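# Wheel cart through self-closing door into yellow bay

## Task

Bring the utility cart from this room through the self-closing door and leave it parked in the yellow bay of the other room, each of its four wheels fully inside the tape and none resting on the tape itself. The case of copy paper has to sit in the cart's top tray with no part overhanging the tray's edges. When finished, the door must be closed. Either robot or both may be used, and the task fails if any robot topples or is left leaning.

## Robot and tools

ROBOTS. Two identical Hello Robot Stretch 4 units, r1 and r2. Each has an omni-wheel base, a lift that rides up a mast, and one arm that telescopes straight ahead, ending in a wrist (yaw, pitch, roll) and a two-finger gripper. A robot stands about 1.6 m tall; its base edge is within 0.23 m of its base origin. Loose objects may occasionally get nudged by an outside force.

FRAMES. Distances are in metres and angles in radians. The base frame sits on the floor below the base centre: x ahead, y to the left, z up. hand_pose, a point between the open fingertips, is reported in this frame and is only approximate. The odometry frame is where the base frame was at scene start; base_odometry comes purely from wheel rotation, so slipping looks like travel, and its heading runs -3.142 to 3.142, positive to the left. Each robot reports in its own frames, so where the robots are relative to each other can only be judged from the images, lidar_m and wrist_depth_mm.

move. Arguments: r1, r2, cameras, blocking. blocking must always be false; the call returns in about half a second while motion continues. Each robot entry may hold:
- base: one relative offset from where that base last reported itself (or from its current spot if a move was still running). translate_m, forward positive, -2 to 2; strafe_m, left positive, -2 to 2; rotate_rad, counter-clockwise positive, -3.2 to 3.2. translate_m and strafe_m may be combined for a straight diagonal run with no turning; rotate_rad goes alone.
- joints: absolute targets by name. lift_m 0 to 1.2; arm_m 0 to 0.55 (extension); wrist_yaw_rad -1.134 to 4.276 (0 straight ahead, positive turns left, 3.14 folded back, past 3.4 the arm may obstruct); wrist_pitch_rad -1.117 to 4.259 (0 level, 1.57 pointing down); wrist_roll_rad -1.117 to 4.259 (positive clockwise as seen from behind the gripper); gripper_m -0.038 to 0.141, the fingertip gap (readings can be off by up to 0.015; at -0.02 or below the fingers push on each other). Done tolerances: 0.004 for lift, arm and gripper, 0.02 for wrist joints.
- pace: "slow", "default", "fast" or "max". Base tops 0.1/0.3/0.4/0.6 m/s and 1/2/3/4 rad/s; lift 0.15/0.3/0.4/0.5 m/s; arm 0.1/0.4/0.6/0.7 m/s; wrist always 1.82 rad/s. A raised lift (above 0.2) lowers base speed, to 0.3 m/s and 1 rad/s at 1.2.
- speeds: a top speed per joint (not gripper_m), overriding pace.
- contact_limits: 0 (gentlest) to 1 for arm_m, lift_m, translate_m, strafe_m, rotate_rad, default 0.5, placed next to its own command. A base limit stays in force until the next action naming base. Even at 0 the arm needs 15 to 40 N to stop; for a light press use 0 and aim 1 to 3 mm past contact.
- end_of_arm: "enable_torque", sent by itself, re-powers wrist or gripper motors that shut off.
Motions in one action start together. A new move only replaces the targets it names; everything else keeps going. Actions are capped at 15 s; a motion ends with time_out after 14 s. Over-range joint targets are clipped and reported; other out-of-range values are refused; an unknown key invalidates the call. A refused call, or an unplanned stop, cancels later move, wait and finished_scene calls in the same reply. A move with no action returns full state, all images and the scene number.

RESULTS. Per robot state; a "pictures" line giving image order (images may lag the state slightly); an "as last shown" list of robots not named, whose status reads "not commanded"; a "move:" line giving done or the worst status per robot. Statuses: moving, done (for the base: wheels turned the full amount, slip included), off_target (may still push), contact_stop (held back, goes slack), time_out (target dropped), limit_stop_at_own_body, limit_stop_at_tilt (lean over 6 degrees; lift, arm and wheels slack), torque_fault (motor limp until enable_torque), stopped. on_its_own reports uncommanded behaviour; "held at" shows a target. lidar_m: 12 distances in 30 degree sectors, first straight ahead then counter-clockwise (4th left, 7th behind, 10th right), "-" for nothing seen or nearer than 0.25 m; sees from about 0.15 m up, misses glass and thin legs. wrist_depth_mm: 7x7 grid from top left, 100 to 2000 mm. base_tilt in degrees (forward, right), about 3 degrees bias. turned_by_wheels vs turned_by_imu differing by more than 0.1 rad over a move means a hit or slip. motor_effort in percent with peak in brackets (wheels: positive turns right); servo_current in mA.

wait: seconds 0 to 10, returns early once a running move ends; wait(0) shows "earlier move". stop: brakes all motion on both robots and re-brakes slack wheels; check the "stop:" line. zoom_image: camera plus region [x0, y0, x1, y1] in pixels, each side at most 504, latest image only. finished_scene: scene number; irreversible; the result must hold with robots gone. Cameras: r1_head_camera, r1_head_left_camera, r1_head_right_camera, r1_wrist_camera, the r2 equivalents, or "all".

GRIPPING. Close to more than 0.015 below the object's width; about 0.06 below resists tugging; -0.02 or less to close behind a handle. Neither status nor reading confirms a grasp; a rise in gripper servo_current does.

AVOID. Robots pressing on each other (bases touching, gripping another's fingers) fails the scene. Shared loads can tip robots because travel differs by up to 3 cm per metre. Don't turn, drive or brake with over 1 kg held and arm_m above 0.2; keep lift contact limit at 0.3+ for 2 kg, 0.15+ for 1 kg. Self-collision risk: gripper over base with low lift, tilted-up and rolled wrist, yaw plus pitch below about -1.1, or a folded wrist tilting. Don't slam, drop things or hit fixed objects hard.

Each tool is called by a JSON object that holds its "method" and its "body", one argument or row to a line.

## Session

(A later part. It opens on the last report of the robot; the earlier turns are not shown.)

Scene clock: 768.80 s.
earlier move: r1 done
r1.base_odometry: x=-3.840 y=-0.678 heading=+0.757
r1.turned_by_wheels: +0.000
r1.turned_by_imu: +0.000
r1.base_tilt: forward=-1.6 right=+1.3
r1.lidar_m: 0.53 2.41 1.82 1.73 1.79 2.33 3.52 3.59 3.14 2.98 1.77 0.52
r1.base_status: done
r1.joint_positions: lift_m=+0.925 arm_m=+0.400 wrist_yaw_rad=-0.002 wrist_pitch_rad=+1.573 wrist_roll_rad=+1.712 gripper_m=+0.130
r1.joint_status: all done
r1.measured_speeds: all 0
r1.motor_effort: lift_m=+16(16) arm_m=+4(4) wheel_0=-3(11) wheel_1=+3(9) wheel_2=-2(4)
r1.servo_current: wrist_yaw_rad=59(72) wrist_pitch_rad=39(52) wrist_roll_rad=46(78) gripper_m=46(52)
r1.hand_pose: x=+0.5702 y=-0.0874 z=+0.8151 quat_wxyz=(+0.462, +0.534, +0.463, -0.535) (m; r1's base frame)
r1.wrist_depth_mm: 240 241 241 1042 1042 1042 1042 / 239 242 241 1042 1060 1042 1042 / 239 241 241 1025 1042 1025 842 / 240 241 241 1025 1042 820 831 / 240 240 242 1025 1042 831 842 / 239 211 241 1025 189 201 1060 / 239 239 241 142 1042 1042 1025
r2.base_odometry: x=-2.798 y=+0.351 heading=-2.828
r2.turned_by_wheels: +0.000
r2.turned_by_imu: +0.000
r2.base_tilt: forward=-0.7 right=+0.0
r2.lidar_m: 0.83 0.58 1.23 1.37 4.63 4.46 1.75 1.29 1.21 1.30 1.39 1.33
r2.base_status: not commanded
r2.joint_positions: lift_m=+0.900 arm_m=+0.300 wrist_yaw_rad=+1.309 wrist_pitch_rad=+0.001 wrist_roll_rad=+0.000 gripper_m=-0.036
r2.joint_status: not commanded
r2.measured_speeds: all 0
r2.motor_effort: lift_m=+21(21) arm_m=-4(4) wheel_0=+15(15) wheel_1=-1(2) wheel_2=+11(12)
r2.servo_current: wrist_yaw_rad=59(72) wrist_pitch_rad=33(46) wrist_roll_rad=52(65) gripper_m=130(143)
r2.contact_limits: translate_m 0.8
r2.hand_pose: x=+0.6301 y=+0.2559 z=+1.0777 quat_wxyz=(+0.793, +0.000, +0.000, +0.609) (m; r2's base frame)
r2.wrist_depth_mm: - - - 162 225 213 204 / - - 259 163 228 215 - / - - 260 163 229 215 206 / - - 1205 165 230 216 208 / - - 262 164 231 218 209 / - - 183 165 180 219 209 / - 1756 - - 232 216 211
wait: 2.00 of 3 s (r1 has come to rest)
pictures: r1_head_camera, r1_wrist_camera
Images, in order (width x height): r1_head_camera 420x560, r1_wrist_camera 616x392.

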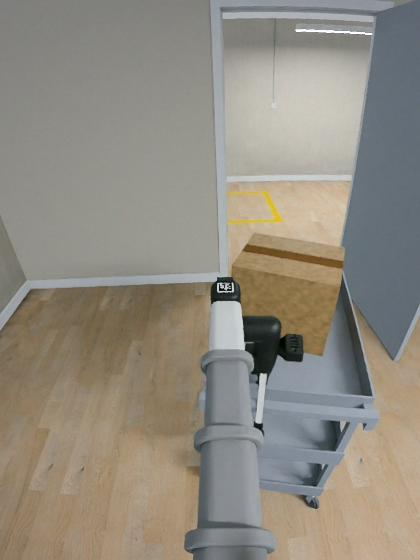

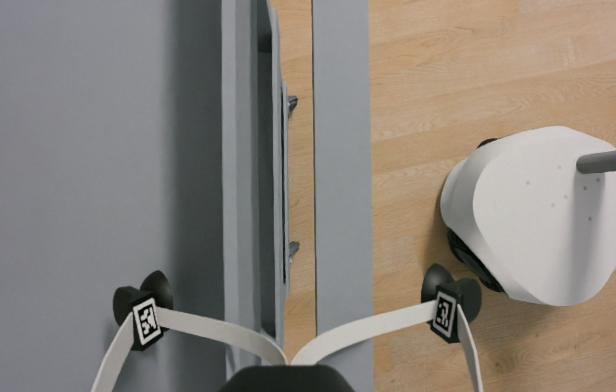

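{"method": "move", "body": {
  "blocking": false,
  "r1": {"joints":{"gripper_m":0.01},"pace":"slow"}
}}

{"method": "wait", "body": {
  "seconds": 5
}}

{"method": "move", "body": {
  "blocking": false,
  "r1": {"base":{"translate_m":0.25,"strafe_m":-0.15},"pace":"slow","contact_limits":{"translate_m":0.8}}
}}

{"method": "wait", "body": {
  "seconds": 5,
  "cameras": ["r1_wrist_camera","r1_head_camera"]
}}

Scene clock: 774.40 s.
move: r1 moving
r1.base_odometry: x=-3.840 y=-0.678 heading=+0.757
r1.turned_by_wheels: +0.000
r1.turned_by_imu: +0.000
r1.base_tilt: forward=-1.6 right=+1.3
r1.lidar_m: 0.53 2.38 1.83 1.74 1.81 2.35 3.55 3.61 3.13 2.98 1.78 0.53
r1.base_status: not commanded
r1.joint_positions: lift_m=+0.925 arm_m=+0.400 wrist_yaw_rad=-0.002 wrist_pitch_rad=+1.573 wrist_roll_rad=+1.712 gripper_m=+0.123
r1.joint_status: gripper_m moving
r1.measured_speeds: all 0
r1.motor_effort: lift_m=+15(16) arm_m=+4(4) wheel_0=-3(4) wheel_1=+3(3) wheel_2=-2(2)
r1.servo_current: wrist_yaw_rad=65(65) wrist_pitch_rad=46(52) wrist_roll_rad=59(59) gripper_m=65(65)
r1.hand_pose: x=+0.5702 y=-0.0874 z=+0.8151 quat_wxyz=(+0.462, +0.534, +0.463, -0.535) (m; r1's base frame)
r1.wrist_depth_mm: 239 240 241 1042 1042 1042 1042 / 239 241 242 1025 1042 1042 1042 / 240 240 241 1042 1008 1025 820 / 240 241 241 1025 1025 831 820 / 240 240 241 1042 1025 831 831 / 240 213 241 1042 190 210 1042 / 240 240 241 140 1025 1025 1025
r2: as last shown
r2.lidar_m: 0.81 0.62 1.20 1.38 4.65 4.46 1.75 1.29 1.24 1.31 1.39 1.35
r2.motor_effort: lift_m=+21(21) arm_m=-4(4) wheel_0=+15(15) wheel_1=-1(2) wheel_2=+12(12)
r2.servo_current: wrist_yaw_rad=78(78) wrist_pitch_rad=39(46) wrist_roll_rad=65(65) gripper_m=130(130)
r2.contact_limits: translate_m 0.8
r2.wrist_depth_mm: - - - 162 225 213 204 / - - 258 163 228 215 - / - - 260 163 229 216 206 / - - 1205 165 229 216 208 / - - 260 165 232 218 209 / - - 183 165 180 219 209 / - 1708 - - 231 216 211
pictures: none

Scene clock: 778.70 s.
earlier move: r1 done
r1.base_odometry: x=-3.840 y=-0.678 heading=+0.757
r1.turned_by_wheels: +0.000
r1.turned_by_imu: +0.000
r1.base_tilt: forward=-1.6 right=+1.3
r1.lidar_m: 0.53 2.40 1.83 1.74 1.82 2.36 3.52 3.57 3.15 3.00 1.79 0.53
r1.base_status: not commanded
r1.joint_positions: lift_m=+0.925 arm_m=+0.400 wrist_yaw_rad=-0.002 wrist_pitch_rad=+1.571 wrist_roll_rad=+1.712 gripper_m=+0.011
r1.joint_status: all done
r1.measured_speeds: all 0
r1.motor_effort: lift_m=+15(16) arm_m=+4(4) wheel_0=-3(4) wheel_1=+3(3) wheel_2=-2(2)
r1.servo_current: wrist_yaw_rad=46(72) wrist_pitch_rad=33(52) wrist_roll_rad=65(65) gripper_m=72(130)
r1.hand_pose: x=+0.5705 y=-0.0874 z=+0.8151 quat_wxyz=(+0.463, +0.534, +0.463, -0.535) (m; r1's base frame)
r1.wrist_depth_mm: 239 240 241 1025 1042 1025 1025 / 240 240 241 1025 1025 1025 1042 / 240 240 241 1025 1025 1025 820 / 240 240 240 1042 1042 820 831 / 239 240 241 1042 1042 866 820 / 241 240 183 1025 181 1042 1042 / 240 240 241 492 1025 1025 1025
r2.base_odometry: x=-2.798 y=+0.351 heading=-2.828
r2.turned_by_wheels: +0.000
r2.turned_by_imu: +0.001
r2.base_tilt: forward=-0.7 right=+0.0
r2.lidar_m: 0.81 0.62 1.22 1.38 4.60 4.45 1.77 1.28 1.24 1.32 1.40 1.33
r2.base_status: not commanded
r2.joint_positions: lift_m=+0.900 arm_m=+0.300 wrist_yaw_rad=+1.309 wrist_pitch_rad=+0.001 wrist_roll_rad=+0.000 gripper_m=-0.036
r2.joint_status: not commanded
r2.measured_speeds: all 0
r2.motor_effort: lift_m=+21(21) arm_m=-4(4) wheel_0=+15(16) wheel_1=-2(2) wheel_2=+12(12)
r2.servo_current: wrist_yaw_rad=72(78) wrist_pitch_rad=39(46) wrist_roll_rad=39(65) gripper_m=124(137)
r2.contact_limits: translate_m 0.8
r2.hand_pose: x=+0.6301 y=+0.2559 z=+1.0777 quat_wxyz=(+0.793, +0.000, +0.000, +0.609) (m; r2's base frame)
r2.wrist_depth_mm: - - - 162 225 213 204 / - - 257 163 229 215 - / - - 259 163 229 216 206 / - - 1205 165 231 216 208 / - - 262 164 231 218 208 / - - 183 166 180 219 209 / - 1708 - - 232 216 211
wait: 4.30 of 5 s (r1 has come to rest)
pictures: none

Scene clock: 779.20 s.
move: r1 moving
r1.base_odometry: x=-3.826 y=-0.675 heading=+0.758
r1.turned_by_wheels: +0.000
r1.turned_by_imu: +0.000
r1.base_tilt: forward=-1.6 right=+1.2
r1.lidar_m: 0.52 2.37 1.85 1.75 1.82 2.36 3.57 3.61 3.15 2.98 1.78 0.53
r1.base_status: translate_m moving; strafe_m moving
r1.joint_positions: lift_m=+0.925 arm_m=+0.400 wrist_yaw_rad=-0.002 wrist_pitch_rad=+1.575 wrist_roll_rad=+1.712 gripper_m=+0.011
r1.joint_status: not commanded
r1.measured_speeds: translate_m=+0.048 strafe_m=-0.029 rotate_rad=+0.004 lift_m=+0.000 arm_m=+0.000 wrist_yaw_rad=+0.000 wrist_pitch_rad=+0.030 wrist_roll_rad=+0.000
r1.motor_effort: lift_m=+15(16) arm_m=+4(4) wheel_0=+12(12) wheel_1=+0(3) wheel_2=-5(8)
r1.servo_current: wrist_yaw_rad=39(65) wrist_pitch_rad=39(46) wrist_roll_rad=46(52) gripper_m=78(78)
r1.contact_limits: translate_m 0.8
r1.hand_pose: x=+0.5694 y=-0.0874 z=+0.8151 quat_wxyz=(+0.462, +0.533, +0.464, -0.536) (m; r1's base frame)
r1.wrist_depth_mm: 236 238 239 1042 1042 1042 1042 / 236 237 238 1042 1025 1042 1042 / 236 237 239 1025 1025 960 842 / 237 238 239 1042 - 831 842 / 236 237 239 1008 - 831 831 / 236 238 189 1025 181 1060 1042 / 236 158 239 1025 175 1060 1042
r2: as last shown
r2.turned_by_imu: +0.000
r2.lidar_m: 0.80 0.62 1.22 1.39 4.62 4.48 1.74 1.29 1.23 1.29 1.41 1.33
r2.motor_effort: lift_m=+21(21) arm_m=-4(4) wheel_0=+15(15) wheel_1=-2(2) wheel_2=+12(12)
r2.servo_current: wrist_yaw_rad=59(72) wrist_pitch_rad=46(46) wrist_roll_rad=39(52) gripper_m=130(137)
r2.contact_limits: translate_m 0.8
r2.wrist_depth_mm: - - - 162 226 213 205 / - - 258 163 227 216 - / - - 259 163 229 216 206 / - - 1205 166 231 216 207 / - - 1205 165 232 217 209 / - - 183 166 180 218 210 / - 1708 - - 232 216 211
pictures: none

Scene clock: 782.77 s.
earlier move: r1 done
r1.base_odometry: x=-3.555 y=-0.615 heading=+0.758
r1.turned_by_wheels: +0.000
r1.turned_by_imu: +0.002
r1.base_tilt: forward=-1.6 right=+1.3
r1.lidar_m: 0.47 2.15 2.00 1.89 1.98 2.64 3.80 3.85 2.98 2.83 1.53 0.58
r1.base_status: done
r1.joint_positions: lift_m=+0.925 arm_m=+0.400 wrist_yaw_rad=+0.000 wrist_pitch_rad=+1.572 wrist_roll_rad=+1.707 gripper_m=+0.011
r1.joint_status: not commanded
r1.measured_speeds: all 0
r1.motor_effort: lift_m=+15(16) arm_m=+4(4) wheel_0=+8(17) wheel_1=+1(3) wheel_2=+1(9)
r1.servo_current: wrist_yaw_rad=52(78) wrist_pitch_rad=39(72) wrist_roll_rad=52(72) gripper_m=78(78)
r1.contact_limits: translate_m 0.8
r1.hand_pose: x=+0.5706 y=-0.0874 z=+0.8151 quat_wxyz=(+0.465, +0.533, +0.465, -0.533) (m; r1's base frame)
r1.wrist_depth_mm: 237 239 488 1025 1025 1025 1042 / 238 238 259 - 1025 1025 1042 / 238 240 213 - 1025 1042 1042 / 238 240 216 - 1008 831 831 / 239 239 218 - 1042 831 842 / 238 239 190 492 180 842 831 / 238 166 182 229 - 1042 1060
r2.base_odometry: x=-2.798 y=+0.351 heading=-2.828
r2.turned_by_wheels: +0.000
r2.turned_by_imu: +0.001
r2.base_tilt: forward=-0.6 right=+0.0
r2.lidar_m: 0.79 0.62 1.20 1.54 4.61 4.48 1.75 1.28 1.22 1.30 1.40 1.31
r2.base_status: not commanded
r2.joint_positions: lift_m=+0.900 arm_m=+0.300 wrist_yaw_rad=+1.309 wrist_pitch_rad=+0.001 wrist_roll_rad=+0.000 gripper_m=-0.036
r2.joint_status: not commanded
r2.measured_speeds: all 0
r2.motor_effort: lift_m=+21(21) arm_m=-4(5) wheel_0=+15(15) wheel_1=-2(2) wheel_2=+11(12)
r2.servo_current: wrist_yaw_rad=59(72) wrist_pitch_rad=46(52) wrist_roll_rad=52(65) gripper_m=130(143)
r2.contact_limits: translate_m 0.8
r2.hand_pose: x=+0.6301 y=+0.2559 z=+1.0777 quat_wxyz=(+0.793, +0.000, +0.000, +0.609) (m; r2's base frame)
r2.wrist_depth_mm: - - - 162 225 213 204 / - - 258 163 227 216 - / - - 260 163 229 216 206 / - - 1397 166 231 216 208 / - - - 164 232 217 209 / - - 185 166 180 219 210 / - 1537 1618 - 232 216 211
wait: 3.57 of 5 s (r1 has come to rest)
pictures: r1_head_camera, r1_wrist_camera
Images, in order (width x height): r1_head_camera 420x560, r1_wrist_camera 616x392.

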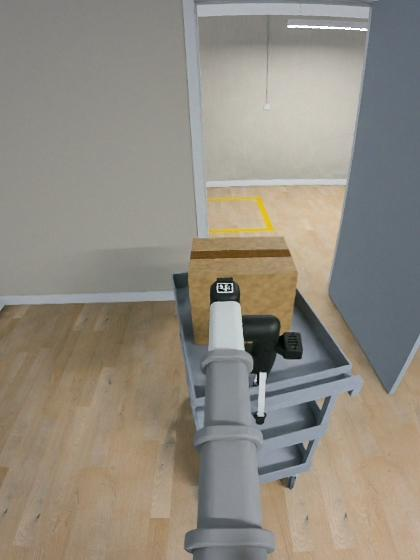

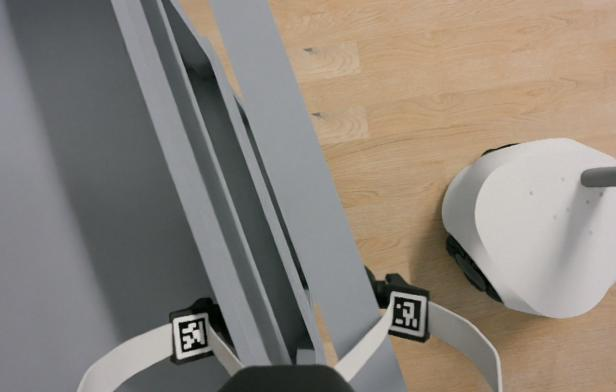

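{"method": "move", "body": {
  "blocking": false,
  "r1": {"base":{"translate_m":-0.7},"joints":{"wrist_roll_rad":1.6},"speeds":{"wrist_roll_rad":0.05},"pace":"slow","contact_limits":{"translate_m":0.8}}
}}

{"method": "wait", "body": {
  "seconds": 4,
  "cameras": ["r1_wrist_camera"]
}}

{"method": "wait", "body": {
  "seconds": 6,
  "cameras": ["r1_wrist_camera","r1_head_camera"]
}}

Scene clock: 806.53 s.
move: r1 moving
r1.base_odometry: x=-3.564 y=-0.623 heading=+0.759
r1.turned_by_wheels: +0.001
r1.turned_by_imu: +0.000
r1.base_tilt: forward=-1.5 right=+1.3
r1.lidar_m: 0.50 2.15 1.99 1.89 1.96 2.60 3.77 3.85 2.97 2.82 1.54 0.59
r1.base_status: translate_m moving
r1.joint_positions: lift_m=+0.925 arm_m=+0.400 wrist_yaw_rad=+0.002 wrist_pitch_rad=+1.566 wrist_roll_rad=+1.686 gripper_m=+0.011
r1.joint_status: wrist_roll_rad moving
r1.measured_speeds: translate_m=-0.048 strafe_m=+0.000 rotate_rad=+0.001 lift_m=+0.000 arm_m=+0.000 wrist_yaw_rad=+0.008 wrist_pitch_rad=-0.031 wrist_roll_rad=-0.048
r1.motor_effort: lift_m=+16(16) arm_m=+2(4) wheel_0=+0(9) wheel_1=-4(5) wheel_2=+11(11)
r1.servo_current: wrist_yaw_rad=59(59) wrist_pitch_rad=39(46) wrist_roll_rad=46(85) gripper_m=72(85)
r1.contact_limits: translate_m 0.8
r1.hand_pose: x=+0.5726 y=-0.0874 z=+0.8151 quat_wxyz=(+0.472, +0.529, +0.470, -0.526) (m; r1's base frame)
r1.wrist_depth_mm: 242 242 - 1025 1025 1042 1025 / 242 244 249 - 1042 1042 1025 / 244 243 223 - 1042 1025 1042 / 244 243 206 - 1025 854 809 / 244 243 220 - 1025 831 820 / 244 244 191 492 178 1042 831 / 243 160 192 210 - 1025 1042
r2: as last shown
r2.turned_by_imu: +0.000
r2.base_tilt: forward=-0.7 right=+0.0
r2.lidar_m: 0.79 0.64 1.22 1.56 4.62 4.46 1.75 1.28 1.23 1.28 1.39 1.33
r2.motor_effort: lift_m=+21(21) arm_m=-4(4) wheel_0=+15(15) wheel_1=-1(2) wheel_2=+12(12)
r2.servo_current: wrist_yaw_rad=65(65) wrist_pitch_rad=39(52) wrist_roll_rad=52(52) gripper_m=124(137)
r2.contact_limits: translate_m 0.8
r2.wrist_depth_mm: - - - 162 225 213 204 / - - 259 163 229 215 - / - - 260 163 229 216 206 / - - 1430 166 230 216 208 / - - - 165 232 218 209 / - - 185 166 180 219 210 / - 1708 1661 - 232 216 211
pictures: none

Scene clock: 810.53 s.
earlier move: r1 moving
r1.base_odometry: x=-3.846 y=-0.890 heading=+0.757
r1.turned_by_wheels: -0.002
r1.turned_by_imu: -0.003
r1.base_tilt: forward=-1.6 right=+1.3
r1.lidar_m: 0.52 2.54 2.01 1.88 1.93 2.58 3.38 3.42 3.00 2.85 1.75 0.57
r1.base_status: translate_m moving
r1.joint_positions: lift_m=+0.925 arm_m=+0.400 wrist_yaw_rad=+0.004 wrist_pitch_rad=+1.558 wrist_roll_rad=+1.601 gripper_m=+0.011
r1.joint_status: all done
r1.measured_speeds: translate_m=-0.101 strafe_m=+0.000 rotate_rad=+0.000 lift_m=+0.000 arm_m=+0.000 wrist_yaw_rad=+0.000 wrist_pitch_rad=+0.000 wrist_roll_rad=+0.000
r1.motor_effort: lift_m=+16(16) arm_m=-4(4) wheel_0=-12(13) wheel_1=-5(9) wheel_2=+2(17)
r1.servo_current: wrist_yaw_rad=39(85) wrist_pitch_rad=65(72) wrist_roll_rad=39(91) gripper_m=78(85)
r1.contact_limits: translate_m 0.8
r1.hand_pose: x=+0.5748 y=-0.0874 z=+0.8151 quat_wxyz=(+0.496, +0.510, +0.490, -0.503) (m; r1's base frame)
r1.wrist_depth_mm: 246 246 246 1025 1025 1025 1008 / 248 245 222 - 1025 1025 1025 / 247 245 244 - 1025 1025 1025 / 246 246 238 - 1042 960 809 / 247 246 226 - 1042 831 809 / 247 246 185 - 182 1008 798 / 248 161 246 496 1025 146 1025
r2.base_odometry: x=-2.798 y=+0.351 heading=-2.828
r2.turned_by_wheels: +0.000
r2.turned_by_imu: +0.001
r2.base_tilt: forward=-0.7 right=+0.1
r2.lidar_m: 0.80 0.61 1.18 1.26 4.63 4.48 1.75 1.28 1.23 1.27 1.39 1.34
r2.base_status: not commanded
r2.joint_positions: lift_m=+0.900 arm_m=+0.300 wrist_yaw_rad=+1.309 wrist_pitch_rad=+0.001 wrist_roll_rad=+0.000 gripper_m=-0.036
r2.joint_status: not commanded
r2.measured_speeds: all 0
r2.motor_effort: lift_m=+21(21) arm_m=-4(4) wheel_0=+15(16) wheel_1=-2(2) wheel_2=+11(12)
r2.servo_current: wrist_yaw_rad=46(72) wrist_pitch_rad=39(52) wrist_roll_rad=46(65) gripper_m=130(137)
r2.contact_limits: translate_m 0.8
r2.hand_pose: x=+0.6301 y=+0.2559 z=+1.0777 quat_wxyz=(+0.793, +0.000, +0.000, +0.609) (m; r2's base frame)
r2.wrist_depth_mm: - - - 162 226 213 204 / - - 259 163 229 215 - / - - 259 163 229 216 206 / - - 1042 166 230 216 208 / - - 1060 164 231 217 208 / - - 183 165 180 219 210 / - 1160 - - 233 216 211
wait: 4.00 s; no rest
pictures: r1_wrist_camera
Images, in order (width x height): r1_wrist_camera 616x392.

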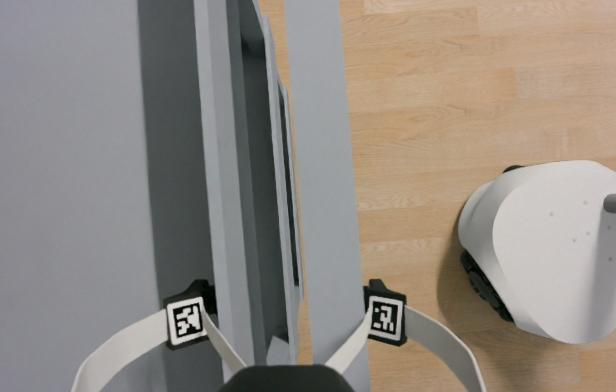

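Scene clock: 814.33 s.
earlier move: r1 done
r1.base_odometry: x=-4.064 y=-1.096 heading=+0.757
r1.turned_by_wheels: +0.000
r1.turned_by_imu: -0.002
r1.base_tilt: forward=-1.6 right=+1.3
r1.lidar_m: 0.53 2.77 1.96 1.86 1.94 2.59 3.06 3.11 3.00 2.86 1.94 0.53
r1.base_status: done
r1.joint_positions: lift_m=+0.925 arm_m=+0.400 wrist_yaw_rad=+0.002 wrist_pitch_rad=+1.560 wrist_roll_rad=+1.601 gripper_m=+0.011
r1.joint_status: all done
r1.measured_speeds: all 0
r1.motor_effort: lift_m=+16(16) arm_m=-4(4) wheel_0=-10(14) wheel_1=-5(9) wheel_2=-1(17)
r1.servo_current: wrist_yaw_rad=39(85) wrist_pitch_rad=65(78) wrist_roll_rad=33(91) gripper_m=72(85)
r1.contact_limits: translate_m 0.8
r1.hand_pose: x=+0.5742 y=-0.0874 z=+0.8151 quat_wxyz=(+0.495, +0.510, +0.490, -0.504) (m; r1's base frame)
r1.wrist_depth_mm: 246 246 245 1025 1025 1008 1025 / 246 246 245 1042 1025 1025 1025 / 246 246 245 1042 1025 1025 1025 / 246 246 245 1025 1025 866 820 / 246 245 245 831 1008 842 809 / 246 245 190 1042 180 1025 809 / 245 166 245 135 1025 1042 1025
r2.base_odometry: x=-2.798 y=+0.351 heading=-2.828
r2.turned_by_wheels: +0.000
r2.turned_by_imu: +0.001
r2.base_tilt: forward=-0.7 right=+0.1
r2.lidar_m: 0.81 0.62 1.12 1.15 2.05 4.45 1.74 1.27 1.21 1.29 1.39 1.33
r2.base_status: not commanded
r2.joint_positions: lift_m=+0.900 arm_m=+0.300 wrist_yaw_rad=+1.309 wrist_pitch_rad=+0.001 wrist_roll_rad=+0.000 gripper_m=-0.036
r2.joint_status: not commanded
r2.measured_speeds: all 0
r2.motor_effort: lift_m=+21(21) arm_m=-4(4) wheel_0=+16(16) wheel_1=-1(2) wheel_2=+12(12)
r2.servo_current: wrist_yaw_rad=52(72) wrist_pitch_rad=46(52) wrist_roll_rad=39(65) gripper_m=130(137)
r2.contact_limits: translate_m 0.8
r2.hand_pose: x=+0.6301 y=+0.2559 z=+1.0777 quat_wxyz=(+0.793, +0.000, +0.000, +0.609) (m; r2's base frame)
r2.wrist_depth_mm: - - - 162 225 213 204 / - - 257 163 227 216 - / - - 260 163 229 216 206 / - 1576 1308 165 231 216 207 / - 1205 1281 164 232 218 208 / - 1008 185 165 180 219 210 / 1430 143 - - 233 216 210
wait: 3.80 of 6 s (r1 has come to rest)
pictures: r1_head_camera, r1_wrist_camera
Images, in order (width x height): r1_head_camera 420x560, r1_wrist_camera 616x392.

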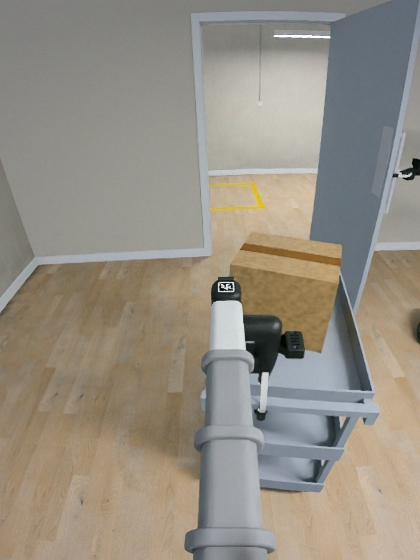

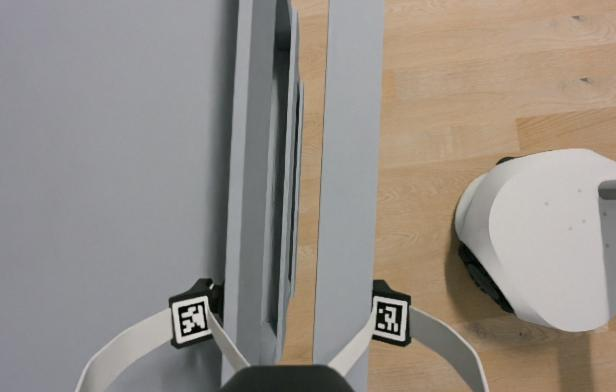

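{"method": "move", "body": {
  "blocking": false,
  "r1": {"base":{"translate_m":-0.35,"strafe_m":-0.25},"pace":"slow","contact_limits":{"translate_m":0.8}}
}}

{"method": "wait", "body": {
  "seconds": 7,
  "cameras": ["r1_wrist_camera","r1_head_camera"]
}}

{"method": "move", "body": {
  "blocking": false,
  "r1": {"base":{"translate_m":0.6},"pace":"slow","contact_limits":{"translate_m":0.8}}
}}

{"method": "wait", "body": {
  "seconds": 2,
  "cameras": ["r1_wrist_camera"]
}}

{"method": "wait", "body": {
  "seconds": 5,
  "cameras": ["r1_wrist_camera","r1_head_camera"]
}}

Scene clock: 830.80 s.
move: r1 moving
r1.base_odometry: x=-4.067 y=-1.109 heading=+0.757
r1.turned_by_wheels: +0.000
r1.turned_by_imu: +0.000
r1.base_tilt: forward=-1.5 right=+1.3
r1.lidar_m: 0.54 2.80 1.97 1.89 1.94 2.61 3.04 3.09 2.99 2.84 1.95 0.55
r1.base_status: translate_m moving; strafe_m moving
r1.joint_positions: lift_m=+0.925 arm_m=+0.400 wrist_yaw_rad=+0.002 wrist_pitch_rad=+1.560 wrist_roll_rad=+1.601 gripper_m=+0.011
r1.joint_status: not commanded
r1.measured_speeds: translate_m=-0.043 strafe_m=-0.031 rotate_rad=+0.003 lift_m=+0.000 arm_m=+0.000 wrist_yaw_rad=+0.000 wrist_pitch_rad=+0.000 wrist_roll_rad=+0.000
r1.motor_effort: lift_m=+15(16) arm_m=-3(4) wheel_0=+2(8) wheel_1=-8(9) wheel_2=+7(7)
r1.servo_current: wrist_yaw_rad=52(52) wrist_pitch_rad=52(65) wrist_roll_rad=20(72) gripper_m=72(78)
r1.contact_limits: translate_m 0.8
r1.hand_pose: x=+0.5742 y=-0.0874 z=+0.8151 quat_wxyz=(+0.495, +0.510, +0.490, -0.504) (m; r1's base frame)
r1.wrist_depth_mm: 246 246 245 1042 - 1025 1025 / 246 244 243 820 - 1025 1008 / 246 244 244 1025 - 1025 1042 / 246 244 244 1025 1042 976 820 / 247 247 244 866 1042 842 809 / 245 246 184 1025 183 1008 820 / 247 169 220 129 1042 147 1025
r2: as last shown
r2.turned_by_imu: +0.000
r2.base_tilt: forward=-0.7 right=+0.0
r2.lidar_m: 0.81 0.61 1.13 1.14 2.08 4.45 1.73 1.28 1.21 1.28 1.40 1.33
r2.motor_effort: lift_m=+21(21) arm_m=-4(4) wheel_0=+15(15) wheel_1=-1(2) wheel_2=+12(12)
r2.servo_current: wrist_yaw_rad=59(65) wrist_pitch_rad=39(46) wrist_roll_rad=39(65) gripper_m=130(137)
r2.contact_limits: translate_m 0.8
r2.wrist_depth_mm: - - - 162 225 213 204 / - - 258 163 228 216 - / - - 260 163 229 216 206 / - 1618 1336 166 230 216 208 / - 1205 1281 164 231 217 208 / - 1008 185 166 180 219 209 / 1430 143 - - 232 216 211
pictures: none

Scene clock: 835.80 s.
earlier move: r1 done
r1.base_odometry: x=-4.146 y=-1.518 heading=+0.758
r1.turned_by_wheels: +0.001
r1.turned_by_imu: +0.002
r1.base_tilt: forward=-1.6 right=+1.3
r1.lidar_m: 0.50 3.13 2.23 2.11 2.17 2.79 2.67 2.76 2.75 2.63 2.69 0.58
r1.base_status: done
r1.joint_positions: lift_m=+0.925 arm_m=+0.400 wrist_yaw_rad=+0.002 wrist_pitch_rad=+1.564 wrist_roll_rad=+1.600 gripper_m=+0.011
r1.joint_status: not commanded
r1.measured_speeds: all 0
r1.motor_effort: lift_m=+16(16) arm_m=-4(4) wheel_0=+8(13) wheel_1=+0(9) wheel_2=+4(14)
r1.servo_current: wrist_yaw_rad=46(72) wrist_pitch_rad=52(65) wrist_roll_rad=46(72) gripper_m=72(78)
r1.contact_limits: translate_m 0.8
r1.hand_pose: x=+0.5731 y=-0.0874 z=+0.8151 quat_wxyz=(+0.495, +0.509, +0.491, -0.505) (m; r1's base frame)
r1.wrist_depth_mm: 243 243 243 - 1042 1042 1025 / 242 243 219 820 1025 1025 1025 / 245 243 239 - 1042 1025 1042 / 243 243 243 - 1025 960 809 / 243 244 243 831 1042 831 820 / 244 243 189 1025 181 831 809 / 244 164 215 492 1025 1042 1042
r2.base_odometry: x=-2.798 y=+0.351 heading=-2.828
r2.turned_by_wheels: +0.000
r2.turned_by_imu: +0.001
r2.base_tilt: forward=-0.7 right=+0.0
r2.lidar_m: 0.82 0.64 3.50 1.18 1.45 4.44 1.74 1.28 1.23 1.29 1.40 1.33
r2.base_status: not commanded
r2.joint_positions: lift_m=+0.900 arm_m=+0.300 wrist_yaw_rad=+1.309 wrist_pitch_rad=+0.001 wrist_roll_rad=+0.000 gripper_m=-0.036
r2.joint_status: not commanded
r2.measured_speeds: all 0
r2.motor_effort: lift_m=+21(21) arm_m=-4(4) wheel_0=+15(16) wheel_1=-2(2) wheel_2=+12(12)
r2.servo_current: wrist_yaw_rad=65(78) wrist_pitch_rad=39(52) wrist_roll_rad=39(65) gripper_m=124(137)
r2.contact_limits: translate_m 0.8
r2.hand_pose: x=+0.6301 y=+0.2559 z=+1.0777 quat_wxyz=(+0.793, +0.000, +0.000, +0.609) (m; r2's base frame)
r2.wrist_depth_mm: - - - 162 225 212 204 / - - 258 163 228 216 - / - - 260 163 229 216 206 / - - - 165 231 216 208 / 1182 - - 165 232 217 209 / 1499 - 185 165 180 219 210 / - 151 - - 232 216 211
wait: 5.00 of 7 s (r1 has come to rest)
pictures: r1_head_camera, r1_wrist_camera
Images, in order (width x height): r1_head_camera 420x560, r1_wrist_camera 616x392.

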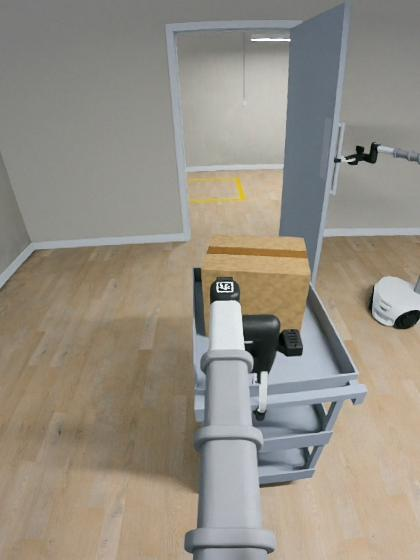

